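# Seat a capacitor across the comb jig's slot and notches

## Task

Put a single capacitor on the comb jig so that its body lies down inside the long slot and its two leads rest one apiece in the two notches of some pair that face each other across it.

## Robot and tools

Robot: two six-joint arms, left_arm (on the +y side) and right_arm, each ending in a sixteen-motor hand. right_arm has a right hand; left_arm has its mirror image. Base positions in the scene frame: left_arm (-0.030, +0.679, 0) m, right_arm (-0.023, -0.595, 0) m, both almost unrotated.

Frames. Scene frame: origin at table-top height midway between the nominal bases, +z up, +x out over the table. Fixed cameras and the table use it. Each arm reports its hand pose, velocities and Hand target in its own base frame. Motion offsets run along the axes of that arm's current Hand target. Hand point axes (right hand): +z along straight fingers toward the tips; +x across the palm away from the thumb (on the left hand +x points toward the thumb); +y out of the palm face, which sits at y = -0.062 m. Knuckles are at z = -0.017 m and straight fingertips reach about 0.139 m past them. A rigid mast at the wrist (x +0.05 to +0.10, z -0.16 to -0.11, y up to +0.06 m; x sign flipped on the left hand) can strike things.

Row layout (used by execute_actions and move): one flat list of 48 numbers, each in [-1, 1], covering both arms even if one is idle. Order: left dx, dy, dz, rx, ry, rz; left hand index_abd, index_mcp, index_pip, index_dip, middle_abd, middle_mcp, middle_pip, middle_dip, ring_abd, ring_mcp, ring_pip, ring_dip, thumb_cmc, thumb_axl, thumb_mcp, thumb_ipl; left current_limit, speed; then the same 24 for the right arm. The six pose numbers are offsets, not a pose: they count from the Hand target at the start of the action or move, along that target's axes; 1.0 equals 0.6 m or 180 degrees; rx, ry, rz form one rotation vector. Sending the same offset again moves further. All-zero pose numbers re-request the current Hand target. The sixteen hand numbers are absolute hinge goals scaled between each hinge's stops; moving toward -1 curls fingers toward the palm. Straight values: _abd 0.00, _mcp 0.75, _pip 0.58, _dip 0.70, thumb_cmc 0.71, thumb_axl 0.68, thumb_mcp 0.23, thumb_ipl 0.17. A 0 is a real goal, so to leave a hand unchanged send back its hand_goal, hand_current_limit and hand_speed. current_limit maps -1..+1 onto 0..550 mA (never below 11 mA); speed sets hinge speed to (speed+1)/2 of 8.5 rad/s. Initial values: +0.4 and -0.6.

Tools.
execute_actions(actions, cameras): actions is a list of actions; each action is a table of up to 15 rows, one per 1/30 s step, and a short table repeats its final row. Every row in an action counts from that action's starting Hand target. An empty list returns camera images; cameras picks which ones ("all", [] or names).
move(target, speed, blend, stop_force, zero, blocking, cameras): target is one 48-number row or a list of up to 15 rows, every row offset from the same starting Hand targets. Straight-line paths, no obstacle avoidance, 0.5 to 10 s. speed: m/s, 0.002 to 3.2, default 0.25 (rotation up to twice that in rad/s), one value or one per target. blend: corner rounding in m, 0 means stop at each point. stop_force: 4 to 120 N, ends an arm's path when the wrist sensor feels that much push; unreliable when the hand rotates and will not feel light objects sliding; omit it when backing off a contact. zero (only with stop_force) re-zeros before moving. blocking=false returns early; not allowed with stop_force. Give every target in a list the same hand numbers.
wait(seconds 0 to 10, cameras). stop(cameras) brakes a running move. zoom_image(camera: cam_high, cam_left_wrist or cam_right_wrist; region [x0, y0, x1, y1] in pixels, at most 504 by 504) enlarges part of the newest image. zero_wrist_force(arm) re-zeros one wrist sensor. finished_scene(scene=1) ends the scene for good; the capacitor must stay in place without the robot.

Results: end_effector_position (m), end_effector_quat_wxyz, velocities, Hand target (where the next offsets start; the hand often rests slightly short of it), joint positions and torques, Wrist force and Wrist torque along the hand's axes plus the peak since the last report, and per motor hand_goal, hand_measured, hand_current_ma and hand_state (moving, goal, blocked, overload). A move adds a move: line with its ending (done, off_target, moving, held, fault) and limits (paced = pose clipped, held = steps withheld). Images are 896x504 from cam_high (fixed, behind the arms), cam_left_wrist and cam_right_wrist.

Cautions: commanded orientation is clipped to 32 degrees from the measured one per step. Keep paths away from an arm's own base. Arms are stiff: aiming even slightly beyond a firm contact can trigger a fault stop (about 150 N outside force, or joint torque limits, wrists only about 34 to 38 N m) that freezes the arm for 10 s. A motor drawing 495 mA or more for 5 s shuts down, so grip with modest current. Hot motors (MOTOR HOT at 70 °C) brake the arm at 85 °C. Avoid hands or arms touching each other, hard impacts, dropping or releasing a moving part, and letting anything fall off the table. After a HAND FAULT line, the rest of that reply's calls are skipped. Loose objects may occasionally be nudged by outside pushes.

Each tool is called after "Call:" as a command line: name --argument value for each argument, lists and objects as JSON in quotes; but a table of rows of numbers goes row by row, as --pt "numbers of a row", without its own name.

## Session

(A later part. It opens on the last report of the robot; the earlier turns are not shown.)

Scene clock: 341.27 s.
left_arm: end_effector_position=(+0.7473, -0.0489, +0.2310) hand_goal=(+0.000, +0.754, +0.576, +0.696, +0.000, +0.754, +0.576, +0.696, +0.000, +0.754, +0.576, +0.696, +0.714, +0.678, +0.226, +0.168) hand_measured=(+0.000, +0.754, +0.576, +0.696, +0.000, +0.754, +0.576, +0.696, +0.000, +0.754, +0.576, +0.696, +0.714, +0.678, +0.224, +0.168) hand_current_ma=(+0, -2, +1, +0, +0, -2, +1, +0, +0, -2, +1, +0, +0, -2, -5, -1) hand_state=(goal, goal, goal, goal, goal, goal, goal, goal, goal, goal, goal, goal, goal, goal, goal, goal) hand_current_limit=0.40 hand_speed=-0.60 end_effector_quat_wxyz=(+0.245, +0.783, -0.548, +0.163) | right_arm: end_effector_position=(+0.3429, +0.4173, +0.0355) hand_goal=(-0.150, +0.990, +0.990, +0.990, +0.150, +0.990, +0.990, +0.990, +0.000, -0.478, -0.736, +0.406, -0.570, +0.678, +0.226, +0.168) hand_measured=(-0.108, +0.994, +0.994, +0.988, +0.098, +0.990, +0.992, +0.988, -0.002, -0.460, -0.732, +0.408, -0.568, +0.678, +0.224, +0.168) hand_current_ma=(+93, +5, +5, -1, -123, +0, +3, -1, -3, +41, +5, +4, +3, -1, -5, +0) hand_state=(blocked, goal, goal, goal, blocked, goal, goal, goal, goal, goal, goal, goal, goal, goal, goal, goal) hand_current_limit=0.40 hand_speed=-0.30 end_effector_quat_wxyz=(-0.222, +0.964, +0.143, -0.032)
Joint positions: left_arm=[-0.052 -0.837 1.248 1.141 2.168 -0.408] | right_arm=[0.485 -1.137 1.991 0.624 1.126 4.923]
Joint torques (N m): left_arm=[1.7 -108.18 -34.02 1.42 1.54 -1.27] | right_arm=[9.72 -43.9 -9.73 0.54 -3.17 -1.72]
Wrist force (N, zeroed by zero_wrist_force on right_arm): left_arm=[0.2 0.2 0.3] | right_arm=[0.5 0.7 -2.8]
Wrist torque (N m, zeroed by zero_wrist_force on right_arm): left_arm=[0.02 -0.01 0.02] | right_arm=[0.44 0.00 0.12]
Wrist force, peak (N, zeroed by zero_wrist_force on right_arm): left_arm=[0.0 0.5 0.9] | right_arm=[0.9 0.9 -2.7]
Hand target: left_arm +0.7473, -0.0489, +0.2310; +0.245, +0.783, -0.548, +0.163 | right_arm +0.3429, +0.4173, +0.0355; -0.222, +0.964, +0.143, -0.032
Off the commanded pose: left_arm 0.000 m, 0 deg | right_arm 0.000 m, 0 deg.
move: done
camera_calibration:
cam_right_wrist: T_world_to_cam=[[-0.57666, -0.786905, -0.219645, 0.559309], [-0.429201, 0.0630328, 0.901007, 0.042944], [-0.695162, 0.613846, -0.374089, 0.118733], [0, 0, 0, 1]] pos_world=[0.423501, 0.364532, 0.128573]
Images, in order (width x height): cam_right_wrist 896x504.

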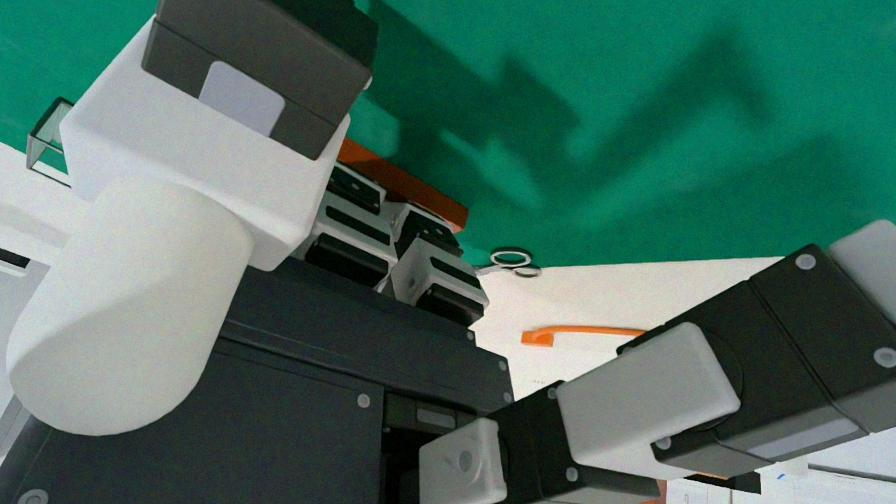

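Call:
move --pt "0 0 0 0 0 0 0 0.754 0.576 0.696 0 0.754 0.576 0.696 0 0.754 0.576 0.696 0.714 0.678 0.226 0.168 0.4 -0.6 0 -0.0012 -0.0024 0 0 0 -0.15 0.99 0.99 0.99 0.15 0.99 0.99 0.99 0 -0.479 -0.737 0.406 -0.571 0.678 0.226 0.168 0.4 -0.9" --pt "0 0 0 0 0 0 0 0.754 0.576 0.696 0 0.754 0.576 0.696 0 0.754 0.576 0.696 0.714 0.678 0.226 0.168 0.4 -0.6 0 -0.0012 -0.0024 0 0 0 0.06 0.99 0.99 0.99 -0.06 0.99 0.99 0.99 0 -0.479 -0.737 0.406 -0.571 0.678 0.226 0.168 0.4 -0.95" --speed 0.02

Scene clock: 343.47 s.
left_arm: end_effector_position=(+0.7473, -0.0489, +0.2310) hand_goal=(+0.000, +0.754, +0.576, +0.696, +0.000, +0.754, +0.576, +0.696, +0.000, +0.754, +0.576, +0.696, +0.714, +0.678, +0.226, +0.168) hand_measured=(+0.000, +0.754, +0.576, +0.696, +0.000, +0.754, +0.576, +0.696, +0.000, +0.754, +0.576, +0.696, +0.714, +0.678, +0.224, +0.168) hand_current_ma=(+0, -2, +1, +0, +0, -2, +1, +0, +0, -2, +1, +0, +0, -2, -5, -1) hand_state=(goal, goal, goal, goal, goal, goal, goal, goal, goal, goal, goal, goal, goal, goal, goal, goal) hand_current_limit=0.40 hand_speed=-0.60 end_effector_quat_wxyz=(+0.245, +0.783, -0.548, +0.163) | right_arm: end_effector_position=(+0.3429, +0.4173, +0.0371) hand_goal=(+0.060, +0.990, +0.990, +0.990, -0.060, +0.990, +0.990, +0.990, +0.000, -0.478, -0.736, +0.406, -0.570, +0.678, +0.226, +0.168) hand_measured=(+0.056, +0.984, +0.990, +0.988, -0.056, +0.982, +0.990, +0.988, -0.002, -0.460, -0.732, +0.408, -0.568, +0.678, +0.224, +0.168) hand_current_ma=(-4, -11, +0, -1, +5, -13, -1, -1, -3, +41, +5, +4, +3, -1, -5, +0) hand_state=(goal, goal, goal, goal, goal, goal, goal, goal, goal, goal, goal, goal, goal, goal, goal, goal) hand_current_limit=0.40 hand_speed=-0.95 end_effector_quat_wxyz=(-0.222, +0.964, +0.143, -0.032)
Joint positions: left_arm=[-0.052 -0.837 1.248 1.141 2.168 -0.408] | right_arm=[0.485 -1.139 1.99 0.626 1.126 4.923]
Joint torques (N m): left_arm=[1.88 -107.41 -34.4 1.65 1.67 -0.9] | right_arm=[10.97 -79 -39.18 7.22 -1.83 0.72]
Wrist force (N, zeroed by zero_wrist_force on right_arm): left_arm=[0.1 0.4 0.6] | right_arm=[0.4 1.5 -0.5]
Wrist torque (N m, zeroed by zero_wrist_force on right_arm): left_arm=[0.02 0.01 0.00] | right_arm=[0.16 -0.03 0.10]
Wrist force, peak (N, zeroed by zero_wrist_force on right_arm): left_arm=[-0.2 0.3 1.1] | right_arm=[0.7 0.4 -2.8]
Hand target: left_arm +0.7473, -0.0489, +0.2310; +0.245, +0.783, -0.548, +0.163 | right_arm +0.3429, +0.4173, +0.0371; -0.222, +0.964, +0.143, -0.032
Off the commanded pose: left_arm 0.000 m, 0 deg | right_arm 0.000 m, 0 deg.
move: done

Call:
move --pt "0 0 0 0 0 0 0 0.754 0.576 0.696 0 0.754 0.576 0.696 0 0.754 0.576 0.696 0.714 0.678 0.226 0.168 0.4 -0.6 0 -0.0329 -0.0674 0 0 0 0.06 0.99 0.99 0.99 -0.06 0.99 0.99 0.99 0 -0.479 -0.737 0.406 -0.571 0.678 0.226 0.168 0.4 -0.6" --pt "0 0 0 0 0 0 0 0.754 0.576 0.696 0 0.754 0.576 0.696 0 0.754 0.576 0.696 0.714 0.678 0.226 0.168 0.4 -0.6 0.0073 -0.2487 -0.0698 -0.1444 0 0 0.06 0.99 0.99 0.99 -0.06 0.99 0.99 0.99 0 0.99 0.99 0.99 -0.571 0.678 0.226 0.168 0.4 -0.6" --speed '[0.04,0.15]' --cameras '["cam_right_wrist"]'

Call:
zoom_image --camera "cam_right_wrist" --region '[320, 0, 580, 150]'

Scene clock: 348.73 s.
left_arm: end_effector_position=(+0.7473, -0.0489, +0.2310) hand_goal=(+0.000, +0.754, +0.576, +0.696, +0.000, +0.754, +0.576, +0.696, +0.000, +0.754, +0.576, +0.696, +0.714, +0.678, +0.226, +0.168) hand_measured=(+0.000, +0.754, +0.576, +0.696, +0.000, +0.754, +0.576, +0.696, +0.000, +0.754, +0.576, +0.696, +0.714, +0.678, +0.224, +0.168) hand_current_ma=(+0, -2, +1, +0, +0, -2, +1, +0, +0, -2, +1, +0, +0, -2, -5, -1) hand_state=(goal, goal, goal, goal, goal, goal, goal, goal, goal, goal, goal, goal, goal, goal, goal, goal) hand_current_limit=0.40 hand_speed=-0.60 end_effector_quat_wxyz=(+0.245, +0.783, -0.548, +0.163) | right_arm: end_effector_position=(+0.3133, +0.5293, +0.1401) hand_goal=(+0.060, +0.990, +0.990, +0.990, -0.060, +0.990, +0.990, +0.990, +0.000, +0.990, +0.990, +0.990, -0.570, +0.678, +0.226, +0.168) hand_measured=(+0.056, +0.984, +0.990, +0.988, -0.056, +0.982, +0.990, +0.988, -0.002, +0.978, +0.984, +0.988, -0.568, +0.678, +0.224, +0.168) hand_current_ma=(-3, -11, +0, -1, +4, -12, -1, -1, -3, -24, -10, -3, +2, -1, -5, +0) hand_state=(goal, goal, goal, goal, goal, goal, goal, goal, goal, goal, goal, goal, goal, goal, goal, goal) hand_current_limit=0.40 hand_speed=-0.60 end_effector_quat_wxyz=(+0.000, +0.989, +0.147, +0.001)
Joint positions: left_arm=[-0.052 -0.837 1.248 1.141 2.168 -0.408] | right_arm=[0.85 -1.032 1.625 0.976 1.572 5.268]
Joint torques (N m): left_arm=[2.17 -107.05 -33.7 1.59 1.56 -0.73] | right_arm=[13.98 -60.49 -47.24 7.91 2.26 2]
Wrist force (N, zeroed by zero_wrist_force on right_arm): left_arm=[0.1 0.2 0.8] | right_arm=[0.2 0.3 -0.3]
Wrist torque (N m, zeroed by zero_wrist_force on right_arm): left_arm=[-0.02 0.01 0.01] | right_arm=[-0.03 -0.08 -0.24]
Wrist force, peak (N, zeroed by zero_wrist_force on right_arm): left_arm=[-0.3 0.3 1.1] | right_arm=[0.4 2.2 -0.5]
Hand target: left_arm +0.7473, -0.0489, +0.2310; +0.245, +0.783, -0.548, +0.163 | right_arm +0.3133, +0.5293, +0.1401; +0.000, +0.989, +0.147, +0.001
Off the commanded pose: left_arm 0.000 m, 0 deg | right_arm 0.000 m, 0 deg.
move: done
camera_calibration:
cam_right_wrist: T_world_to_cam=[[-0.566351, -0.822046, 0.0590539, 0.629777], [-0.538309, 0.423222, 0.72877, -0.203442], [-0.624076, 0.38095, -0.682207, 0.212694], [0, 0, 0, 1]] pos_world=[0.379897, 0.522781, 0.256173]
Images, in order (width x height): cam_right_wrist 896x504.

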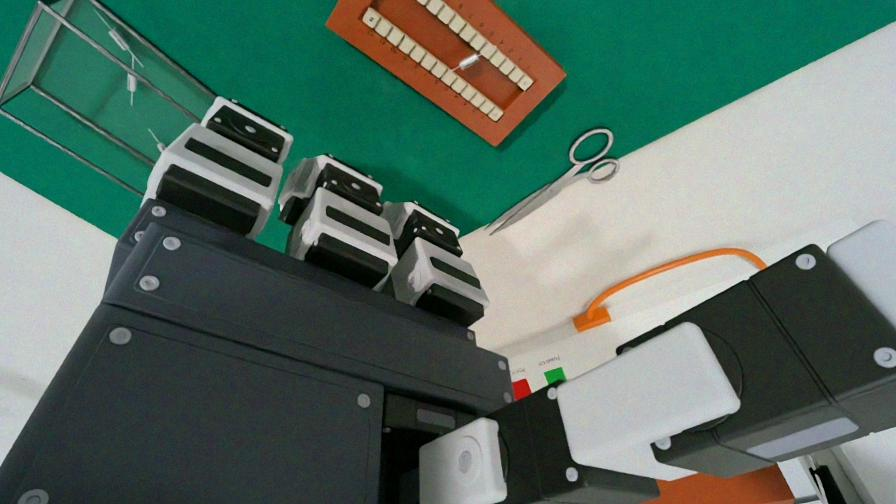

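Scaled by 1.938 from the camera's 896x504 image, which has a finer 1280x720 frame.

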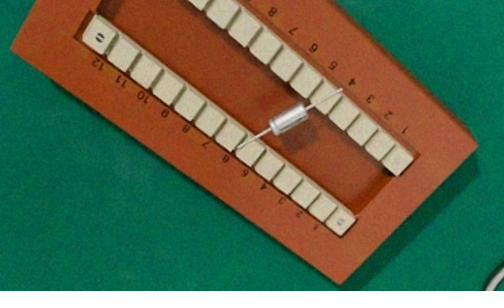

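Call:
zoom_image --camera "cam_right_wrist" --region '[420, 20, 540, 130]'

Scaled by 4.200 from the camera's 896x504 image, which has a finer 1280x720 frame.

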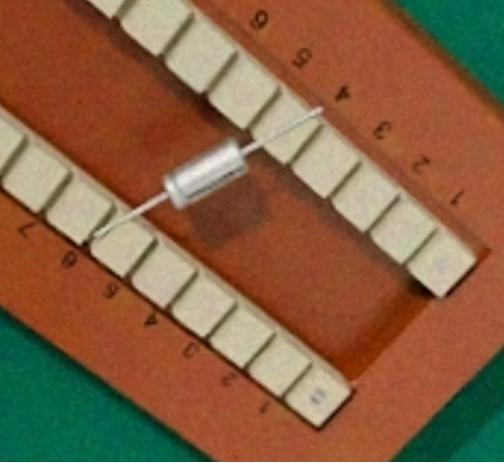

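Call:
move --target '[0,0,0,0,0,0,0,0.754,0.576,0.696,0,0.754,0.576,0.696,0,0.754,0.576,0.696,0.714,0.678,0.226,0.168,0.4,-0.6,-0.0185,0.193,0.1002,0.1444,0,0,0.08,0.99,0.99,0.99,-0.08,0.99,0.99,0.99,0,-0.479,-0.737,0.406,-0.571,0.678,0.226,0.168,0.4,-0.3]' --speed 0.15

Call:
move --target '[0,0,0,0,0,0,0,0.754,0.576,0.696,0,0.754,0.576,0.696,0,0.754,0.576,0.696,0.714,0.678,0.226,0.168,0.4,-0.6,0,0.0312,0.0641,0,0,0,0.08,0.99,0.99,0.99,-0.08,0.99,0.99,0.99,0,-0.479,-0.737,0.406,-0.571,0.678,0.226,0.168,0.4,-0.6]' --speed 0.04 --stop_force 4

Scene clock: 352.10 s.
left_arm: end_effector_position=(+0.7473, -0.0489, +0.2310) hand_goal=(+0.000, +0.754, +0.576, +0.696, +0.000, +0.754, +0.576, +0.696, +0.000, +0.754, +0.576, +0.696, +0.714, +0.678, +0.226, +0.168) hand_measured=(+0.000, +0.754, +0.576, +0.696, +0.000, +0.754, +0.576, +0.696, +0.000, +0.754, +0.576, +0.696, +0.714, +0.678, +0.224, +0.168) hand_current_ma=(+0, -2, +1, +0, +0, -2, +1, +0, +0, -2, +1, +0, +0, -2, -5, -1) hand_state=(goal, goal, goal, goal, goal, goal, goal, goal, goal, goal, goal, goal, goal, goal, goal, goal) hand_current_limit=0.40 hand_speed=-0.60 end_effector_quat_wxyz=(+0.245, +0.783, -0.548, +0.163) | right_arm: end_effector_position=(+0.3364, +0.4154, +0.0800) hand_goal=(+0.080, +0.990, +0.990, +0.990, -0.080, +0.990, +0.990, +0.990, +0.000, -0.478, -0.736, +0.406, -0.570, +0.678, +0.226, +0.168) hand_measured=(+0.076, +0.984, +0.990, +0.988, -0.076, +0.982, +0.990, +0.988, -0.002, -0.460, -0.732, +0.408, -0.568, +0.678, +0.224, +0.168) hand_current_ma=(-4, -12, +0, -1, +5, -12, -1, -1, -3, +41, +5, +4, +2, -1, -5, +0) hand_state=(goal, goal, goal, goal, goal, goal, goal, goal, goal, goal, goal, goal, goal, goal, goal, goal) hand_current_limit=0.40 hand_speed=-0.30 end_effector_quat_wxyz=(-0.222, +0.964, +0.143, -0.032)
Joint positions: left_arm=[-0.052 -0.837 1.248 1.141 2.168 -0.408] | right_arm=[0.488 -1.202 1.982 0.696 1.127 4.926]
Joint torques (N m): left_arm=[2.77 -106.45 -33.47 1.53 1.54 -0.95] | right_arm=[-13.92 -78.33 -12.63 0.76 -3.98 -2.83]
Wrist force (N, zeroed by zero_wrist_force on right_arm): left_arm=[-0.1 0.4 0.5] | right_arm=[0.4 1.1 -0.6]
Wrist torque (N m, zeroed by zero_wrist_force on right_arm): left_arm=[0.02 0.03 -0.02] | right_arm=[0.11 -0.02 0.10]
Wrist force, peak (N, zeroed by zero_wrist_force on right_arm): left_arm=[0.0 0.5 1.0] | right_arm=[0.1 2.2 -0.7]
Hand target: left_arm +0.7473, -0.0489, +0.2310; +0.245, +0.783, -0.548, +0.163 | right_arm +0.3364, +0.4153, +0.0800; -0.222, +0.964, +0.143, -0.032
Off the commanded pose: left_arm 0.000 m, 0 deg | right_arm 0.000 m, 0 deg.
move: done

Scene clock: 354.17 s.
left_arm: end_effector_position=(+0.7473, -0.0489, +0.2310) hand_goal=(+0.000, +0.754, +0.576, +0.696, +0.000, +0.754, +0.576, +0.696, +0.000, +0.754, +0.576, +0.696, +0.714, +0.678, +0.226, +0.168) hand_measured=(+0.000, +0.754, +0.576, +0.696, +0.000, +0.754, +0.576, +0.696, +0.000, +0.754, +0.576, +0.696, +0.714, +0.678, +0.224, +0.168) hand_current_ma=(+0, -2, +1, +0, +0, -2, +1, +0, +0, -2, +1, +0, +0, -2, -5, -1) hand_state=(goal, goal, goal, goal, goal, goal, goal, goal, goal, goal, goal, goal, goal, goal, goal, goal) hand_current_limit=0.40 hand_speed=-0.60 end_effector_quat_wxyz=(+0.245, +0.783, -0.548, +0.163) | right_arm: end_effector_position=(+0.3364, +0.4153, +0.0373) hand_goal=(+0.080, +0.990, +0.990, +0.990, -0.080, +0.990, +0.990, +0.990, +0.000, -0.478, -0.736, +0.406, -0.570, +0.678, +0.226, +0.168) hand_measured=(+0.076, +0.984, +0.990, +0.988, -0.076, +0.982, +0.990, +0.988, -0.002, -0.460, -0.732, +0.408, -0.568, +0.678, +0.224, +0.168) hand_current_ma=(-4, -12, +0, -1, +5, -12, -1, -1, -3, +41, +5, +4, +2, -1, -5, +0) hand_state=(goal, goal, goal, goal, goal, goal, goal, goal, goal, goal, goal, goal, goal, goal, goal, goal) hand_current_limit=0.40 hand_speed=-0.60 end_effector_quat_wxyz=(-0.222, +0.964, +0.143, -0.032)
Joint positions: left_arm=[-0.052 -0.837 1.248 1.141 2.168 -0.408] | right_arm=[0.487 -1.146 2.002 0.621 1.127 4.926]
Joint torques (N m): left_arm=[1.35 -108.25 -33.95 1.3 1.45 -1.16] | right_arm=[-0.59 -43.59 -10.82 0.84 -3.66 0.48]
Wrist force (N, zeroed by zero_wrist_force on right_arm): left_arm=[-0.6 0.3 0.4] | right_arm=[0.5 1.4 -0.2]
Wrist torque (N m, zeroed by zero_wrist_force on right_arm): left_arm=[0.02 0.09 -0.06] | right_arm=[0.13 -0.04 0.10]
Wrist force, peak (N, zeroed by zero_wrist_force on right_arm): left_arm=[-0.7 0.3 0.7] | right_arm=[0.7 1.4 -0.5]
Hand target: left_arm +0.7473, -0.0489, +0.2310; +0.245, +0.783, -0.548, +0.163 | right_arm +0.3364, +0.4154, +0.0373; -0.222, +0.964, +0.143, -0.032
Off the commanded pose: left_arm 0.000 m, 0 deg | right_arm 0.000 m, 0 deg.
move: done

Call:
move --target '[0,0,0,0,0,0,0,0.754,0.576,0.696,0,0.754,0.576,0.696,0,0.754,0.576,0.696,0.714,0.678,0.226,0.168,0.4,-0.6,0,0,0,0,0,0,-0.1,0.99,0.99,0.99,0.1,0.99,0.99,0.99,0,-0.479,-0.737,0.406,-0.571,0.678,0.226,0.168,0.2,-0.97]' --speed 0.05

Scene clock: 356.00 s.
left_arm: end_effector_position=(+0.7473, -0.0489, +0.2310) hand_goal=(+0.000, +0.754, +0.576, +0.696, +0.000, +0.754, +0.576, +0.696, +0.000, +0.754, +0.576, +0.696, +0.714, +0.678, +0.226, +0.168) hand_measured=(+0.000, +0.754, +0.576, +0.696, +0.000, +0.754, +0.576, +0.696, +0.000, +0.754, +0.576, +0.696, +0.714, +0.678, +0.224, +0.168) hand_current_ma=(+0, -2, +1, +0, +0, -2, +1, +0, +0, -2, +1, +0, +0, -2, -5, -1) hand_state=(goal, goal, goal, goal, goal, goal, goal, goal, goal, goal, goal, goal, goal, goal, goal, goal) hand_current_limit=0.40 hand_speed=-0.60 end_effector_quat_wxyz=(+0.245, +0.783, -0.548, +0.163) | right_arm: end_effector_position=(+0.3364, +0.4154, +0.0373) hand_goal=(-0.100, +0.990, +0.990, +0.990, +0.100, +0.990, +0.990, +0.990, +0.000, -0.478, -0.736, +0.406, -0.570, +0.678, +0.226, +0.168) hand_measured=(-0.096, +0.984, +0.990, +0.988, +0.096, +0.982, +0.990, +0.988, -0.002, -0.460, -0.732, +0.408, -0.568, +0.678, +0.224, +0.168) hand_current_ma=(+4, -12, +0, -1, -5, -12, -1, -1, -3, +41, +5, +4, +2, -1, -5, +0) hand_state=(goal, goal, goal, goal, goal, goal, goal, goal, goal, goal, goal, goal, goal, goal, goal, goal) hand_current_limit=0.20 hand_speed=-0.97 end_effector_quat_wxyz=(-0.222, +0.964, +0.143, -0.032)
Joint positions: left_arm=[-0.052 -0.837 1.248 1.141 2.168 -0.408] | right_arm=[0.487 -1.146 2.002 0.621 1.127 4.926]
Joint torques (N m): left_arm=[1.99 -107.63 -33.84 1.65 1.53 -0.88] | right_arm=[9.77 -44.58 -11.07 0.56 -3.14 0.33]
Wrist force (N, zeroed by zero_wrist_force on right_arm): left_arm=[-0.1 0.3 0.8] | right_arm=[0.3 1.1 -0.4]
Wrist torque (N m, zeroed by zero_wrist_force on right_arm): left_arm=[-0.01 0.03 -0.01] | right_arm=[0.10 -0.03 0.09]
Wrist force, peak (N, zeroed by zero_wrist_force on right_arm): left_arm=[-0.7 0.1 0.8] | right_arm=[0.7 1.5 -0.6]
Hand target: left_arm +0.7473, -0.0489, +0.2310; +0.245, +0.783, -0.548, +0.163 | right_arm +0.3364, +0.4154, +0.0373; -0.222, +0.964, +0.143, -0.032
Off the commanded pose: left_arm 0.000 m, 0 deg | right_arm 0.000 m, 0 deg.
move: done

Call:
move --pt "0 0 0 0 0 0 0 0.754 0.576 0.696 0 0.754 0.576 0.696 0 0.754 0.576 0.696 0.714 0.678 0.226 0.168 0.4 -0.6 0 0 0 0 0 0 0.04 0.99 0.99 0.99 -0.04 0.99 0.99 0.99 0 -0.479 -0.737 0.406 -0.571 0.678 0.226 0.168 0.2 -0.97" --pt "0 0 0 0 0 0 0 0.754 0.576 0.696 0 0.754 0.576 0.696 0 0.754 0.576 0.696 0.714 0.678 0.226 0.168 0.4 -0.6 0 -0.0312 -0.0641 0 0 0 0.04 0.99 0.99 0.99 -0.04 0.99 0.99 0.99 0 -0.479 -0.737 0.406 -0.571 0.678 0.226 0.168 0.4 -0.3" --pt "0 0 0 0 0 0 0 0.754 0.576 0.696 0 0.754 0.576 0.696 0 0.754 0.576 0.696 0.714 0.678 0.226 0.168 0.4 -0.6 0.0185 -0.2439 -0.0651 -0.1444 0 0 0.04 0.99 0.99 0.99 -0.04 0.99 0.99 0.99 0 0.99 0.99 0.99 -0.571 0.678 0.226 0.168 0.4 -0.3" --speed '[0.05,0.05,0.15]' --blend '[0,0.01,0]' --cameras '["cam_right_wrist"]'

Call:
zoom_image --camera "cam_right_wrist" --region '[420, 20, 540, 130]'

Scene clock: 362.57 s.
left_arm: end_effector_position=(+0.7473, -0.0489, +0.2310) hand_goal=(+0.000, +0.754, +0.576, +0.696, +0.000, +0.754, +0.576, +0.696, +0.000, +0.754, +0.576, +0.696, +0.714, +0.678, +0.226, +0.168) hand_measured=(+0.000, +0.754, +0.576, +0.696, +0.000, +0.754, +0.576, +0.696, +0.000, +0.754, +0.576, +0.696, +0.714, +0.678, +0.224, +0.168) hand_current_ma=(+0, -2, +1, +0, +0, -2, +1, +0, +0, -2, +1, +0, +0, -2, -5, -1) hand_state=(goal, goal, goal, goal, goal, goal, goal, goal, goal, goal, goal, goal, goal, goal, goal, goal) hand_current_limit=0.40 hand_speed=-0.60 end_effector_quat_wxyz=(+0.245, +0.783, -0.548, +0.163) | right_arm: end_effector_position=(+0.3137, +0.5281, +0.1365) hand_goal=(+0.040, +0.990, +0.990, +0.990, -0.040, +0.990, +0.990, +0.990, +0.000, +0.990, +0.990, +0.990, -0.570, +0.678, +0.226, +0.168) hand_measured=(+0.038, +0.984, +0.990, +0.988, -0.036, +0.984, +0.990, +0.988, -0.002, +0.980, +0.984, +0.988, -0.568, +0.678, +0.224, +0.168) hand_current_ma=(-3, -12, +0, -1, +4, -12, -1, -1, -3, -20, -10, -3, +2, -1, -5, +0) hand_state=(goal, goal, goal, goal, goal, goal, goal, goal, goal, goal, goal, goal, goal, goal, goal, goal) hand_current_limit=0.40 hand_speed=-0.30 end_effector_quat_wxyz=(+0.000, +0.989, +0.147, +0.001)
Joint positions: left_arm=[-0.052 -0.837 1.248 1.141 2.168 -0.408] | right_arm=[0.849 -1.03 1.63 0.97 1.572 5.266]
Joint torques (N m): left_arm=[2.02 -109.32 -33.73 1.77 1.66 -0.81] | right_arm=[12.71 -62.98 -47.03 7.97 2.18 1.85]
Wrist force (N, zeroed by zero_wrist_force on right_arm): left_arm=[-0.1 0.3 0.5] | right_arm=[0.3 0.2 -0.5]
Wrist torque (N m, zeroed by zero_wrist_force on right_arm): left_arm=[0.01 0.02 -0.02] | right_arm=[-0.03 -0.08 -0.24]
Wrist force, peak (N, zeroed by zero_wrist_force on right_arm): left_arm=[-0.7 0.2 0.8] | right_arm=[0.4 2.0 -0.8]
Hand target: left_arm +0.7473, -0.0489, +0.2310; +0.245, +0.783, -0.548, +0.163 | right_arm +0.3137, +0.5281, +0.1365; +0.000, +0.989, +0.147, +0.001
Off the commanded pose: left_arm 0.000 m, 0 deg | right_arm 0.000 m, 0 deg.
move: done; blend cut to 0 m at target 2
camera_calibration:
cam_right_wrist: T_world_to_cam=[[-0.56632, -0.82207, 0.059013, 0.629165], [-0.538341, 0.423176, 0.728774, -0.199944], [-0.624076, 0.38095, -0.682207, 0.210915], [0, 0, 0, 1]] pos_world=[0.380298, 0.521481, 0.252473]
Images, in order (width x height): cam_right_wrist 896x504.

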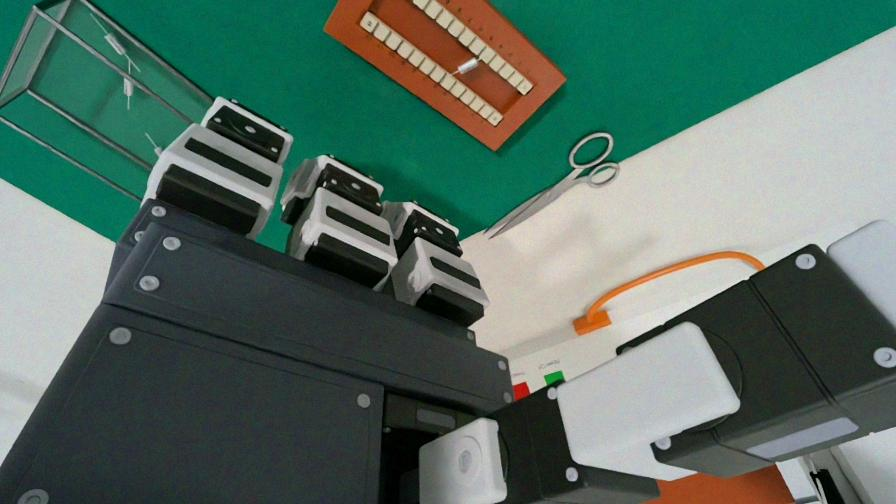

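Scaled by 4.200 from the camera's 896x504 image, which has a finer 1280x720 frame.

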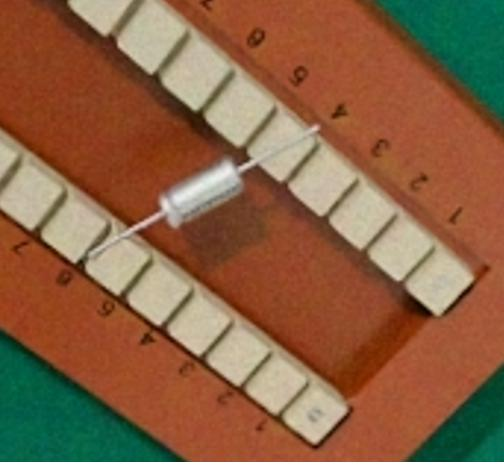

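Call:
move --target '[0,0,0,0,0,0,0,0.754,0.576,0.696,0,0.754,0.576,0.696,0,0.754,0.576,0.696,0.714,0.678,0.226,0.168,0.4,-0.6,-0.0185,0.1908,0.0942,0.1278,0,0,0.08,0.99,0.99,0.99,-0.08,0.99,0.99,0.99,0,-0.479,-0.737,0.406,-0.571,0.678,0.226,0.168,0.4,-0.3]' --speed 0.15

Call:
move --target '[0,0,0,0,0,0,0,0.754,0.576,0.696,0,0.754,0.576,0.696,0,0.754,0.576,0.696,0.714,0.678,0.226,0.168,0.4,-0.6,0,0.03,0.0706,0,0,0,0.08,0.99,0.99,0.99,-0.08,0.99,0.99,0.99,0,-0.479,-0.737,0.406,-0.571,0.678,0.226,0.168,0.4,-0.6]' --speed 0.015 --stop_force 4

Scene clock: 365.03 s.
left_arm: end_effector_position=(+0.7473, -0.0489, +0.2310) hand_goal=(+0.000, +0.754, +0.576, +0.696, +0.000, +0.754, +0.576, +0.696, +0.000, +0.754, +0.576, +0.696, +0.714, +0.678, +0.226, +0.168) hand_measured=(+0.000, +0.754, +0.576, +0.696, +0.000, +0.754, +0.576, +0.696, +0.000, +0.754, +0.576, +0.696, +0.714, +0.678, +0.224, +0.168) hand_current_ma=(+0, -2, +1, +0, +0, -2, +1, +0, +0, -2, +1, +0, +0, -2, -5, -1) hand_state=(goal, goal, goal, goal, goal, goal, goal, goal, goal, goal, goal, goal, goal, goal, goal, goal) hand_current_limit=0.40 hand_speed=-0.60 end_effector_quat_wxyz=(+0.245, +0.783, -0.548, +0.163) | right_arm: end_effector_position=(+0.3364, +0.4153, +0.0800) hand_goal=(+0.080, +0.990, +0.990, +0.990, -0.080, +0.990, +0.990, +0.990, +0.000, -0.478, -0.736, +0.406, -0.570, +0.678, +0.226, +0.168) hand_measured=(+0.076, +0.982, +0.990, +0.988, -0.076, +0.984, +0.990, +0.988, -0.002, -0.460, -0.732, +0.408, -0.568, +0.678, +0.224, +0.168) hand_current_ma=(-4, -12, +0, -1, +5, -12, -1, -1, -2, +41, +5, +4, +2, -1, -5, +0) hand_state=(goal, goal, goal, goal, goal, goal, goal, goal, goal, goal, goal, goal, goal, goal, goal, goal) hand_current_limit=0.40 hand_speed=-0.30 end_effector_quat_wxyz=(-0.197, +0.969, +0.144, -0.029)
Joint positions: left_arm=[-0.052 -0.837 1.248 1.141 2.168 -0.408] | right_arm=[0.513 -1.194 1.968 0.705 1.18 4.949]
Joint torques (N m): left_arm=[0.63 -108.03 -33.54 1.49 1.46 -1.34] | right_arm=[-13.05 -78.02 -13.01 0.84 -3.65 -3.01]
Wrist force (N, zeroed by zero_wrist_force on right_arm): left_arm=[-0.1 0.0 0.6] | right_arm=[0.6 1.2 -0.6]
Wrist torque (N m, zeroed by zero_wrist_force on right_arm): left_arm=[-0.04 0.04 -0.01] | right_arm=[0.12 -0.06 0.11]
Wrist force, peak (N, zeroed by zero_wrist_force on right_arm): left_arm=[0.2 0.5 1.0] | right_arm=[0.4 2.1 -1.0]
Hand target: left_arm +0.7473, -0.0489, +0.2310; +0.245, +0.783, -0.548, +0.163 | right_arm +0.3364, +0.4153, +0.0800; -0.197, +0.969, +0.144, -0.029
Off the commanded pose: left_arm 0.000 m, 0 deg | right_arm 0.000 m, 0 deg.
move: done

Scene clock: 368.93 s.
left_arm: end_effector_position=(+0.7473, -0.0489, +0.2310) hand_goal=(+0.000, +0.754, +0.576, +0.696, +0.000, +0.754, +0.576, +0.696, +0.000, +0.754, +0.576, +0.696, +0.714, +0.678, +0.226, +0.168) hand_measured=(+0.000, +0.754, +0.576, +0.696, +0.000, +0.754, +0.576, +0.696, +0.000, +0.754, +0.576, +0.696, +0.714, +0.678, +0.224, +0.168) hand_current_ma=(+0, -2, +1, +0, +0, -2, +1, +0, +0, -2, +1, +0, +0, -2, -5, -1) hand_state=(goal, goal, goal, goal, goal, goal, goal, goal, goal, goal, goal, goal, goal, goal, goal, goal) hand_current_limit=0.40 hand_speed=-0.60 end_effector_quat_wxyz=(+0.245, +0.783, -0.548, +0.163) | right_arm: end_effector_position=(+0.3364, +0.4153, +0.0423) hand_goal=(+0.080, +0.990, +0.990, +0.990, -0.080, +0.990, +0.990, +0.990, +0.000, -0.478, -0.736, +0.406, -0.570, +0.678, +0.226, +0.168) hand_measured=(+0.078, +0.994, +0.996, +0.988, -0.076, +0.992, +0.996, +0.988, -0.002, -0.460, -0.732, +0.408, -0.568, +0.678, +0.224, +0.168) hand_current_ma=(-2, +7, +8, -1, +4, +3, +8, -1, -2, +41, +5, +4, +2, -1, -5, +0) hand_state=(goal, goal, goal, goal, goal, goal, goal, goal, goal, goal, goal, goal, goal, goal, goal, goal) hand_current_limit=0.40 hand_speed=-0.60 end_effector_quat_wxyz=(-0.197, +0.969, +0.144, -0.029)
Joint positions: left_arm=[-0.052 -0.837 1.248 1.141 2.168 -0.408] | right_arm=[0.513 -1.146 1.985 0.639 1.18 4.949]
Joint torques (N m): left_arm=[1.13 -108.72 -33.6 1.54 1.59 -0.77] | right_arm=[-4.97 -80.77 -40.56 7.44 -2.85 -2.85]
Wrist force (N, zeroed by zero_wrist_force on right_arm): left_arm=[0.1 0.2 0.1] | right_arm=[0.3 0.6 -1.4]
Wrist torque (N m, zeroed by zero_wrist_force on right_arm): left_arm=[0.03 0.00 0.00] | right_arm=[0.29 -0.07 0.07]
Wrist force, peak (N, zeroed by zero_wrist_force on right_arm): left_arm=[-0.4 0.3 1.1] | right_arm=[0.4 1.0 -4.8]
Hand target: left_arm +0.7473, -0.0489, +0.2310; +0.245, +0.783, -0.548, +0.163 | right_arm +0.3364, +0.4153, +0.0423; -0.197, +0.969, +0.144, -0.029 (not the last commanded pose)
Off the commanded pose: left_arm 0.000 m, 0 deg | right_arm 0.008 m, 0 deg.
move: contact (right_arm)

Call:
move --target '[0,0,0,0,0,0,0,0.754,0.576,0.696,0,0.754,0.576,0.696,0,0.754,0.576,0.696,0.714,0.678,0.226,0.168,0.4,-0.6,0,0,0,0,0,0,-0.1,0.99,0.99,0.99,0.1,0.99,0.99,0.99,0,-0.479,-0.737,0.406,-0.571,0.678,0.226,0.168,0.2,-0.97]' --speed 0.05

Scene clock: 370.83 s.
left_arm: end_effector_position=(+0.7473, -0.0489, +0.2310) hand_goal=(+0.000, +0.754, +0.576, +0.696, +0.000, +0.754, +0.576, +0.696, +0.000, +0.754, +0.576, +0.696, +0.714, +0.678, +0.226, +0.168) hand_measured=(+0.000, +0.754, +0.576, +0.696, +0.000, +0.754, +0.576, +0.696, +0.000, +0.754, +0.576, +0.696, +0.714, +0.678, +0.224, +0.168) hand_current_ma=(+0, -2, +1, +0, +0, -2, +1, +0, +0, -2, +1, +0, +0, -2, -5, -1) hand_state=(goal, goal, goal, goal, goal, goal, goal, goal, goal, goal, goal, goal, goal, goal, goal, goal) hand_current_limit=0.40 hand_speed=-0.60 end_effector_quat_wxyz=(+0.245, +0.783, -0.548, +0.163) | right_arm: end_effector_position=(+0.3364, +0.4153, +0.0423) hand_goal=(-0.100, +0.990, +0.990, +0.990, +0.100, +0.990, +0.990, +0.990, +0.000, -0.478, -0.736, +0.406, -0.570, +0.678, +0.226, +0.168) hand_measured=(-0.084, +0.994, +0.994, +0.988, +0.084, +0.992, +0.992, +0.988, -0.002, -0.460, -0.732, +0.408, -0.568, +0.678, +0.224, +0.168) hand_current_ma=(+28, +7, +7, -1, -29, +2, +4, -1, -2, +41, +5, +4, +2, -1, -5, +0) hand_state=(goal, goal, goal, goal, goal, goal, goal, goal, goal, goal, goal, goal, goal, goal, goal, goal) hand_current_limit=0.20 hand_speed=-0.97 end_effector_quat_wxyz=(-0.197, +0.969, +0.144, -0.029)
Joint positions: left_arm=[-0.052 -0.837 1.248 1.141 2.168 -0.408] | right_arm=[0.513 -1.146 1.985 0.639 1.18 4.949]
Joint torques (N m): left_arm=[2.72 -108.94 -34.2 1.64 1.43 -0.92] | right_arm=[3.36 -78.48 -39.18 6.96 -2.23 -2.48]
Wrist force (N, zeroed by zero_wrist_force on right_arm): left_arm=[0.0 0.3 0.8] | right_arm=[0.1 0.5 -2.6]
Wrist torque (N m, zeroed by zero_wrist_force on right_arm): left_arm=[-0.02 0.02 0.00] | right_arm=[0.44 -0.01 0.07]
Wrist force, peak (N, zeroed by zero_wrist_force on right_arm): left_arm=[-0.2 0.4 1.0] | right_arm=[0.6 0.4 -2.9]
Hand target: left_arm +0.7473, -0.0489, +0.2310; +0.245, +0.783, -0.548, +0.163 | right_arm +0.3364, +0.4153, +0.0423; -0.197, +0.969, +0.144, -0.029
Off the commanded pose: left_arm 0.000 m, 0 deg | right_arm 0.000 m, 0 deg.
move: done

Call:
move --pt "0 0 0 0 0 0 0 0.754 0.576 0.696 0 0.754 0.576 0.696 0 0.754 0.576 0.696 0.714 0.678 0.226 0.168 0.4 -0.6 0 -0.0008 -0.0018 0 0 0 -0.1 0.99 0.99 0.99 0.1 0.99 0.99 0.99 0 -0.479 -0.737 0.406 -0.571 0.678 0.226 0.168 0.2 -0.97" --pt "0 0 0 0 0 0 0 0.754 0.576 0.696 0 0.754 0.576 0.696 0 0.754 0.576 0.696 0.714 0.678 0.226 0.168 0.4 -0.6 0 -0.0008 -0.0018 0 0 0 -0.068 0.99 0.99 0.99 0.068 0.99 0.99 0.99 0 -0.479 -0.737 0.406 -0.571 0.678 0.226 0.168 0.2 -0.97" --pt "0 0 0 0 0 0 0 0.754 0.576 0.696 0 0.754 0.576 0.696 0 0.754 0.576 0.696 0.714 0.678 0.226 0.168 0.4 -0.6 -0.0045 -0.0008 -0.0018 0 0 0 -0.068 0.99 0.99 0.99 0.068 0.99 0.99 0.99 0 -0.479 -0.737 0.406 -0.571 0.678 0.226 0.168 0.2 -0.97" --speed 0.01

Scene clock: 373.07 s.
left_arm: end_effector_position=(+0.7473, -0.0489, +0.2310) hand_goal=(+0.000, +0.754, +0.576, +0.696, +0.000, +0.754, +0.576, +0.696, +0.000, +0.754, +0.576, +0.696, +0.714, +0.678, +0.226, +0.168) hand_measured=(+0.000, +0.754, +0.576, +0.696, +0.000, +0.754, +0.576, +0.696, +0.000, +0.754, +0.576, +0.696, +0.714, +0.678, +0.224, +0.168) hand_current_ma=(+0, -2, +1, +0, +0, -2, +1, +0, +0, -2, +1, +0, +0, -2, -5, -1) hand_state=(goal, goal, goal, goal, goal, goal, goal, goal, goal, goal, goal, goal, goal, goal, goal, goal) hand_current_limit=0.40 hand_speed=-0.60 end_effector_quat_wxyz=(+0.245, +0.783, -0.548, +0.163) | right_arm: end_effector_position=(+0.3339, +0.4146, +0.0435) hand_goal=(-0.068, +0.990, +0.990, +0.990, +0.068, +0.990, +0.990, +0.990, +0.000, -0.478, -0.736, +0.406, -0.570, +0.678, +0.226, +0.168) hand_measured=(-0.072, +0.986, +0.990, +0.988, +0.072, +0.984, +0.990, +0.988, -0.002, -0.460, -0.732, +0.408, -0.568, +0.678, +0.224, +0.168) hand_current_ma=(-3, -7, +1, -1, +4, -8, +0, -1, -2, +41, +5, +4, +2, -1, -5, +0) hand_state=(goal, goal, goal, goal, goal, goal, goal, goal, goal, goal, goal, goal, goal, goal, goal, goal) hand_current_limit=0.20 hand_speed=-0.97 end_effector_quat_wxyz=(-0.197, +0.969, +0.144, -0.029)
Joint positions: left_arm=[-0.052 -0.837 1.248 1.141 2.168 -0.408] | right_arm=[0.514 -1.15 1.989 0.638 1.18 4.95]
Joint torques (N m): left_arm=[0.71 -108.01 -32.77 1.59 1.54 -1.02] | right_arm=[15.49 -79.9 -12.11 0.71 1.14 0.73]
Wrist force (N, zeroed by zero_wrist_force on right_arm): left_arm=[-0.1 0.2 0.7] | right_arm=[0.3 1.1 -0.8]
Wrist torque (N m, zeroed by zero_wrist_force on right_arm): left_arm=[-0.02 0.04 -0.02] | right_arm=[0.17 0.00 0.09]
Wrist force, peak (N, zeroed by zero_wrist_force on right_arm): left_arm=[0.4 0.2 1.2] | right_arm=[0.5 0.4 -2.9]
Hand target: left_arm +0.7473, -0.0489, +0.2310; +0.245, +0.783, -0.548, +0.163 | right_arm +0.3338, +0.4145, +0.0435; -0.197, +0.969, +0.144, -0.029
Off the commanded pose: left_arm 0.000 m, 0 deg | right_arm 0.000 m, 0 deg.
move: done

Call:
move --target '[0,0,0,0,0,0,0,0.754,0.576,0.696,0,0.754,0.576,0.696,0,0.754,0.576,0.696,0.714,0.678,0.226,0.168,0.4,-0.6,0,0,0,0,0,0,-0.1,0.99,0.99,0.99,0.1,0.99,0.99,0.99,0,-0.479,-0.737,0.406,-0.571,0.678,0.226,0.168,0.2,-0.97]' --speed 0.05

Scene clock: 373.77 s.
left_arm: end_effector_position=(+0.7473, -0.0489, +0.2310) hand_goal=(+0.000, +0.754, +0.576, +0.696, +0.000, +0.754, +0.576, +0.696, +0.000, +0.754, +0.576, +0.696, +0.714, +0.678, +0.226, +0.168) hand_measured=(+0.000, +0.754, +0.576, +0.696, +0.000, +0.754, +0.576, +0.696, +0.000, +0.754, +0.576, +0.696, +0.714, +0.678, +0.224, +0.168) hand_current_ma=(+0, -2, +1, +0, +0, -2, +1, +0, +0, -2, +1, +0, +0, -2, -5, -1) hand_state=(goal, goal, goal, goal, goal, goal, goal, goal, goal, goal, goal, goal, goal, goal, goal, goal) hand_current_limit=0.40 hand_speed=-0.60 end_effector_quat_wxyz=(+0.245, +0.783, -0.548, +0.163) | right_arm: end_effector_position=(+0.3338, +0.4145, +0.0435) hand_goal=(-0.100, +0.990, +0.990, +0.990, +0.100, +0.990, +0.990, +0.990, +0.000, -0.478, -0.736, +0.406, -0.570, +0.678, +0.226, +0.168) hand_measured=(-0.090, +0.986, +0.990, +0.988, +0.096, +0.984, +0.990, +0.988, -0.002, -0.460, -0.732, +0.408, -0.568, +0.678, +0.224, +0.168) hand_current_ma=(+15, -7, +1, -1, -5, -8, +0, -1, -2, +41, +5, +4, +2, -1, -5, +0) hand_state=(goal, goal, goal, goal, goal, goal, goal, goal, goal, goal, goal, goal, goal, goal, goal, goal) hand_current_limit=0.20 hand_speed=-0.97 end_effector_quat_wxyz=(-0.197, +0.969, +0.144, -0.029)
Joint positions: left_arm=[-0.052 -0.837 1.248 1.141 2.168 -0.408] | right_arm=[0.514 -1.151 1.99 0.638 1.18 4.95]
Joint torques (N m): left_arm=[1.94 -108.87 -34.1 1.42 1.41 -0.79] | right_arm=[13.2 -80.48 -10.96 0.68 0.85 0.68]
Wrist force (N, zeroed by zero_wrist_force on right_arm): left_arm=[-0.1 0.8 0.4] | right_arm=[-0.1 1.0 -1.3]
Wrist torque (N m, zeroed by zero_wrist_force on right_arm): left_arm=[0.08 0.04 -0.03] | right_arm=[0.23 -0.02 0.04]
Wrist force, peak (N, zeroed by zero_wrist_force on right_arm): left_arm=[0.2 -0.1 1.0] | right_arm=[0.6 1.4 -0.8]
Hand target: left_arm +0.7473, -0.0489, +0.2310; +0.245, +0.783, -0.548, +0.163 | right_arm +0.3338, +0.4145, +0.0435; -0.197, +0.969, +0.144, -0.029
Off the commanded pose: left_arm 0.000 m, 0 deg | right_arm 0.000 m, 0 deg.
move: done

Call:
move --pt "0 0 0 0 0 0 0 0.754 0.576 0.696 0 0.754 0.576 0.696 0 0.754 0.576 0.696 0.714 0.678 0.226 0.168 0.4 -0.6 0 0 0 0 0 0 0.04 0.99 0.99 0.99 -0.04 0.99 0.99 0.99 0 -0.479 -0.737 0.406 -0.571 0.678 0.226 0.168 0.2 -0.97" --pt "0 0 0 0 0 0 0 0.754 0.576 0.696 0 0.754 0.576 0.696 0 0.754 0.576 0.696 0.714 0.678 0.226 0.168 0.4 -0.6 0 -0.026 -0.0614 0 0 0 0.04 0.99 0.99 0.99 -0.04 0.99 0.99 0.99 0 -0.479 -0.737 0.406 -0.571 0.678 0.226 0.168 0.4 -0.3" --pt "0 0 0 0 0 0 0 0.754 0.576 0.696 0 0.754 0.576 0.696 0 0.754 0.576 0.696 0.714 0.678 0.226 0.168 0.4 -0.6 0.0228 -0.2362 -0.0682 -0.1278 0 0 0.04 0.99 0.99 0.99 -0.04 0.99 0.99 0.99 0 0.99 0.99 0.99 -0.571 0.678 0.226 0.168 0.4 -0.3" --speed '[0.05,0.06,0.2]' --cameras '["cam_right_wrist"]'

Call:
zoom_image --camera "cam_right_wrist" --region '[420, 20, 540, 130]'

Scene clock: 379.63 s.
left_arm: end_effector_position=(+0.7473, -0.0489, +0.2310) hand_goal=(+0.000, +0.754, +0.576, +0.696, +0.000, +0.754, +0.576, +0.696, +0.000, +0.754, +0.576, +0.696, +0.714, +0.678, +0.226, +0.168) hand_measured=(+0.000, +0.754, +0.576, +0.696, +0.000, +0.754, +0.576, +0.696, +0.000, +0.754, +0.576, +0.696, +0.714, +0.678, +0.224, +0.168) hand_current_ma=(+0, -2, +1, +0, +0, -2, +1, +0, +0, -2, +1, +0, +0, -2, -5, -1) hand_state=(goal, goal, goal, goal, goal, goal, goal, goal, goal, goal, goal, goal, goal, goal, goal, goal) hand_current_limit=0.40 hand_speed=-0.60 end_effector_quat_wxyz=(+0.245, +0.783, -0.548, +0.163) | right_arm: end_effector_position=(+0.3136, +0.5280, +0.1365) hand_goal=(+0.040, +0.990, +0.990, +0.990, -0.040, +0.990, +0.990, +0.990, +0.000, +0.990, +0.990, +0.990, -0.570, +0.678, +0.226, +0.168) hand_measured=(+0.038, +0.984, +0.990, +0.988, -0.036, +0.984, +0.990, +0.988, -0.002, +0.980, +0.984, +0.988, -0.568, +0.678, +0.222, +0.168) hand_current_ma=(-3, -11, +0, -1, +4, -9, +0, -1, -2, -20, -10, -3, +2, -1, -5, +0) hand_state=(goal, goal, goal, goal, goal, goal, goal, goal, goal, goal, goal, goal, goal, goal, goal, goal) hand_current_limit=0.40 hand_speed=-0.30 end_effector_quat_wxyz=(+0.000, +0.989, +0.147, +0.001)
Joint positions: left_arm=[-0.052 -0.837 1.248 1.141 2.168 -0.408] | right_arm=[0.849 -1.03 1.63 0.97 1.572 5.266]
Joint torques (N m): left_arm=[0.52 -108.14 -34.42 1.58 1.55 -0.89] | right_arm=[14.49 -61.5 -46.76 7.9 2.29 1.81]
Wrist force (N, zeroed by zero_wrist_force on right_arm): left_arm=[0.3 0.6 0.5] | right_arm=[0.1 0.4 0.1]
Wrist torque (N m, zeroed by zero_wrist_force on right_arm): left_arm=[0.06 -0.02 0.01] | right_arm=[-0.05 -0.07 -0.24]
Wrist force, peak (N, zeroed by zero_wrist_force on right_arm): left_arm=[-0.6 0.1 1.0] | right_arm=[0.2 2.5 -0.7]
Hand target: left_arm +0.7473, -0.0489, +0.2310; +0.245, +0.783, -0.548, +0.163 | right_arm +0.3136, +0.5280, +0.1365; +0.000, +0.989, +0.147, +0.001
Off the commanded pose: left_arm 0.000 m, 0 deg | right_arm 0.000 m, 0 deg.
move: done
camera_calibration:
cam_right_wrist: T_world_to_cam=[[-0.566348, -0.822048, 0.0590498, 0.629016], [-0.538312, 0.423218, 0.728771, -0.199988], [-0.624076, 0.38095, -0.682207, 0.210891], [0, 0, 0, 1]] pos_world=[0.380197, 0.521381, 0.252473]
Images, in order (width x height): cam_right_wrist 896x504.

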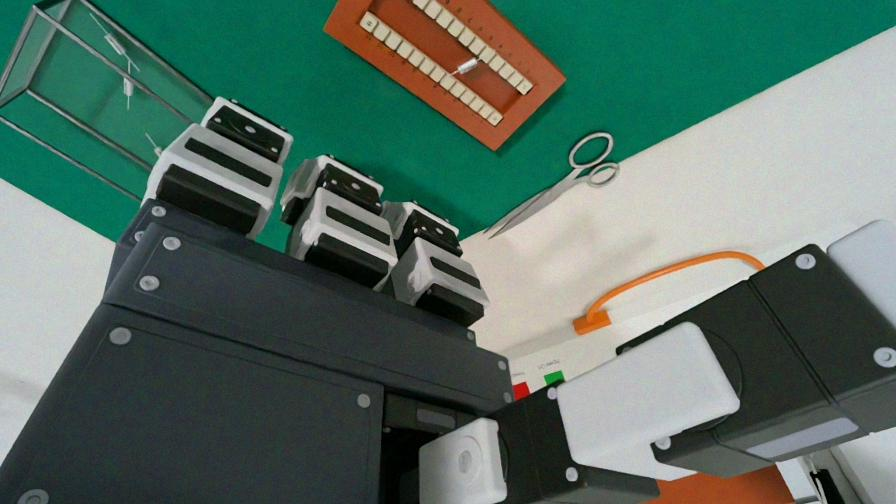

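Scaled by 4.200 from the camera's 896x504 image, which has a finer 1280x720 frame.

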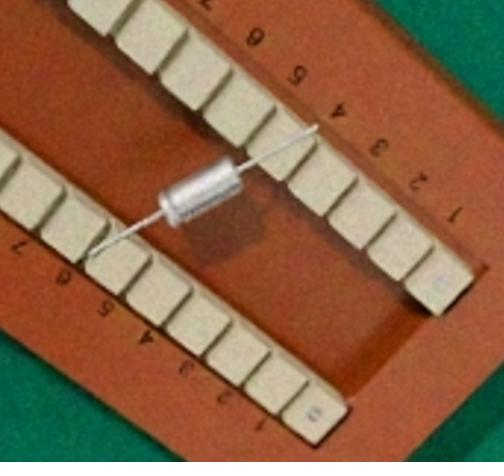

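Call:
wait --seconds 0 --cameras '["cam_right_wrist"]'

Call:
zoom_image --camera "cam_right_wrist" --region '[420, 20, 540, 130]'

Scene clock: 380.13 s.
left_arm: end_effector_position=(+0.7473, -0.0489, +0.2310) hand_goal=(+0.000, +0.754, +0.576, +0.696, +0.000, +0.754, +0.576, +0.696, +0.000, +0.754, +0.576, +0.696, +0.714, +0.678, +0.226, +0.168) hand_measured=(+0.000, +0.754, +0.576, +0.696, +0.000, +0.754, +0.576, +0.696, +0.000, +0.754, +0.576, +0.696, +0.714, +0.678, +0.224, +0.168) hand_current_ma=(+0, -2, +1, +0, +0, -2, +1, +0, +0, -2, +1, +0, +0, -2, -5, -1) hand_state=(goal, goal, goal, goal, goal, goal, goal, goal, goal, goal, goal, goal, goal, goal, goal, goal) hand_current_limit=0.40 hand_speed=-0.60 end_effector_quat_wxyz=(+0.245, +0.783, -0.548, +0.163) | right_arm: end_effector_position=(+0.3136, +0.5280, +0.1365) hand_goal=(+0.040, +0.990, +0.990, +0.990, -0.040, +0.990, +0.990, +0.990, +0.000, +0.990, +0.990, +0.990, -0.570, +0.678, +0.226, +0.168) hand_measured=(+0.038, +0.984, +0.990, +0.988, -0.036, +0.984, +0.990, +0.988, -0.002, +0.980, +0.984, +0.988, -0.568, +0.678, +0.222, +0.168) hand_current_ma=(-3, -11, +0, -1, +4, -9, +0, -1, -2, -20, -10, -3, +2, -1, -5, +0) hand_state=(goal, goal, goal, goal, goal, goal, goal, goal, goal, goal, goal, goal, goal, goal, goal, goal) hand_current_limit=0.40 hand_speed=-0.30 end_effector_quat_wxyz=(+0.000, +0.989, +0.147, +0.001)
Joint positions: left_arm=[-0.052 -0.837 1.248 1.141 2.168 -0.408] | right_arm=[0.849 -1.03 1.63 0.97 1.572 5.266]
Joint torques (N m): left_arm=[1.57 -109.4 -32.98 1.39 1.36 -1] | right_arm=[13.83 -60.55 -46.89 8.03 2.01 1.85]
Wrist force (N, zeroed by zero_wrist_force on right_arm): left_arm=[-0.3 -0.1 0.7] | right_arm=[0.4 0.3 -0.6]
Wrist torque (N m, zeroed by zero_wrist_force on right_arm): left_arm=[-0.05 0.06 -0.02] | right_arm=[-0.01 -0.09 -0.23]
Wrist force, peak (N, zeroed by zero_wrist_force on right_arm): left_arm=[-0.3 0.1 1.0] | right_arm=[0.3 0.5 -0.6]
Hand target: left_arm +0.7473, -0.0489, +0.2310; +0.245, +0.783, -0.548, +0.163 | right_arm +0.3136, +0.5280, +0.1365; +0.000, +0.989, +0.147, +0.001
Off the commanded pose: left_arm 0.000 m, 0 deg | right_arm 0.000 m, 0 deg.
camera_calibration:
cam_right_wrist: T_world_to_cam=[[-0.566348, -0.822048, 0.0590498, 0.629016], [-0.538312, 0.423218, 0.728771, -0.199988], [-0.624076, 0.38095, -0.682207, 0.210891], [0, 0, 0, 1]] pos_world=[0.380197, 0.521381, 0.252473]
Images, in order (width x height): cam_right_wrist 896x504.

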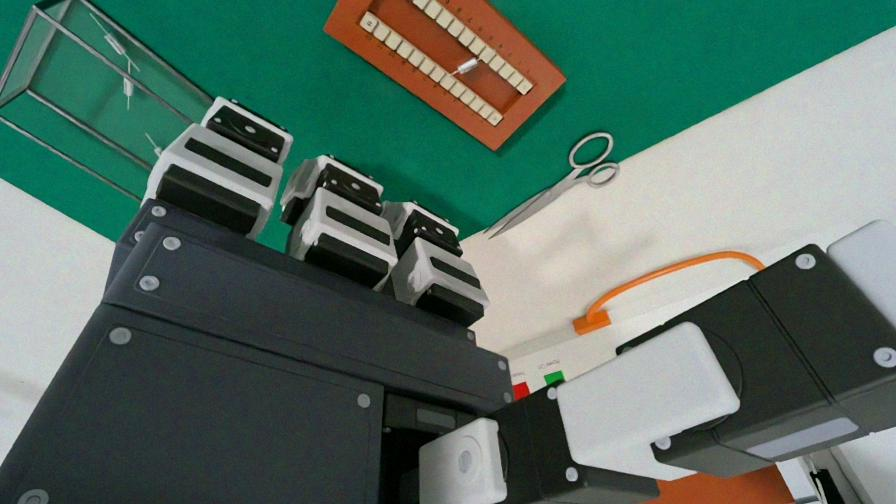

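Scaled by 4.200 from the camera's 896x504 image, which has a finer 1280x720 frame.

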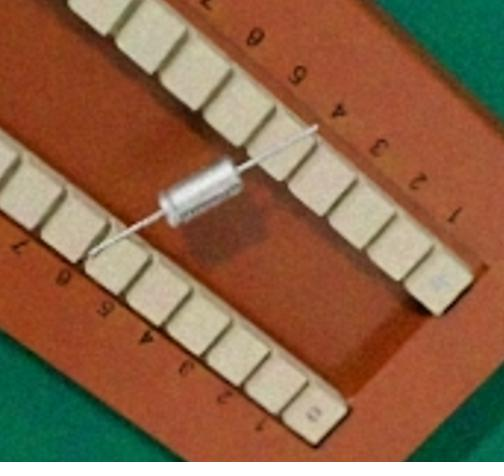

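Call:
move --pt "0 0 0 0 0 0 0 0.754 0.576 0.696 0 0.754 0.576 0.696 0 0.754 0.576 0.696 0.714 0.678 0.226 0.168 0.4 -0.6 -0.0185 0.1908 0.0942 0.1278 0 0 0.04 0.99 0.99 0.99 -0.04 0.99 0.99 0.99 0 -0.479 -0.737 0.406 -0.571 0.678 0.226 0.168 0.4 -0.3" --speed 0.15 --cameras '["cam_right_wrist"]'

Scene clock: 382.60 s.
left_arm: end_effector_position=(+0.7473, -0.0489, +0.2310) hand_goal=(+0.000, +0.754, +0.576, +0.696, +0.000, +0.754, +0.576, +0.696, +0.000, +0.754, +0.576, +0.696, +0.714, +0.678, +0.226, +0.168) hand_measured=(+0.000, +0.754, +0.576, +0.696, +0.000, +0.754, +0.576, +0.696, +0.000, +0.754, +0.576, +0.696, +0.714, +0.678, +0.224, +0.168) hand_current_ma=(+0, -2, +1, +0, +0, -2, +1, +0, +0, -2, +1, +0, +0, -2, -5, -1) hand_state=(goal, goal, goal, goal, goal, goal, goal, goal, goal, goal, goal, goal, goal, goal, goal, goal) hand_current_limit=0.40 hand_speed=-0.60 end_effector_quat_wxyz=(+0.245, +0.783, -0.548, +0.163) | right_arm: end_effector_position=(+0.3363, +0.4153, +0.0800) hand_goal=(+0.040, +0.990, +0.990, +0.990, -0.040, +0.990, +0.990, +0.990, +0.000, -0.478, -0.736, +0.406, -0.570, +0.678, +0.226, +0.168) hand_measured=(+0.038, +0.984, +0.990, +0.988, -0.036, +0.984, +0.990, +0.988, -0.002, -0.460, -0.732, +0.408, -0.568, +0.678, +0.222, +0.168) hand_current_ma=(-3, -12, +0, -1, +4, -9, +0, -1, -2, +41, +5, +4, +2, -1, -5, +0) hand_state=(goal, goal, goal, goal, goal, goal, goal, goal, goal, goal, goal, goal, goal, goal, goal, goal) hand_current_limit=0.40 hand_speed=-0.30 end_effector_quat_wxyz=(-0.197, +0.969, +0.144, -0.029)
Joint positions: left_arm=[-0.052 -0.837 1.248 1.141 2.168 -0.408] | right_arm=[0.513 -1.195 1.968 0.705 1.18 4.949]
Joint torques (N m): left_arm=[1.94 -107.57 -33.19 1.35 1.31 -0.97] | right_arm=[-14.88 -78.71 -13.09 0.71 -4.34 -2.38]
Wrist force (N, zeroed by zero_wrist_force on right_arm): left_arm=[0.1 0.0 0.4] | right_arm=[0.6 1.2 -0.7]
Wrist torque (N m, zeroed by zero_wrist_force on right_arm): left_arm=[-0.02 0.01 0.01] | right_arm=[0.14 -0.05 0.11]
Wrist force, peak (N, zeroed by zero_wrist_force on right_arm): left_arm=[0.0 0.4 1.1] | right_arm=[0.2 2.5 -0.9]
Hand target: left_arm +0.7473, -0.0489, +0.2310; +0.245, +0.783, -0.548, +0.163 | right_arm +0.3363, +0.4152, +0.0800; -0.197, +0.969, +0.144, -0.029
Off the commanded pose: left_arm 0.000 m, 0 deg | right_arm 0.000 m, 0 deg.
move: done
camera_calibration:
cam_right_wrist: T_world_to_cam=[[-0.573649, -0.797081, -0.18865, 0.564512], [-0.442783, 0.107999, 0.890101, -0.0130173], [-0.689108, 0.594137, -0.414887, 0.141431], [0, 0, 0, 1]] pos_world=[0.415529, 0.367338, 0.17676]
Images, in order (width x height): cam_right_wrist 896x504.

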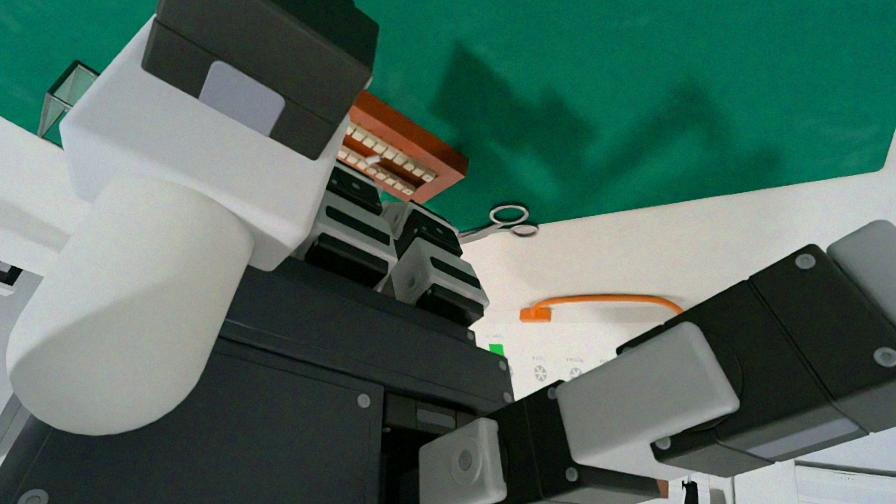

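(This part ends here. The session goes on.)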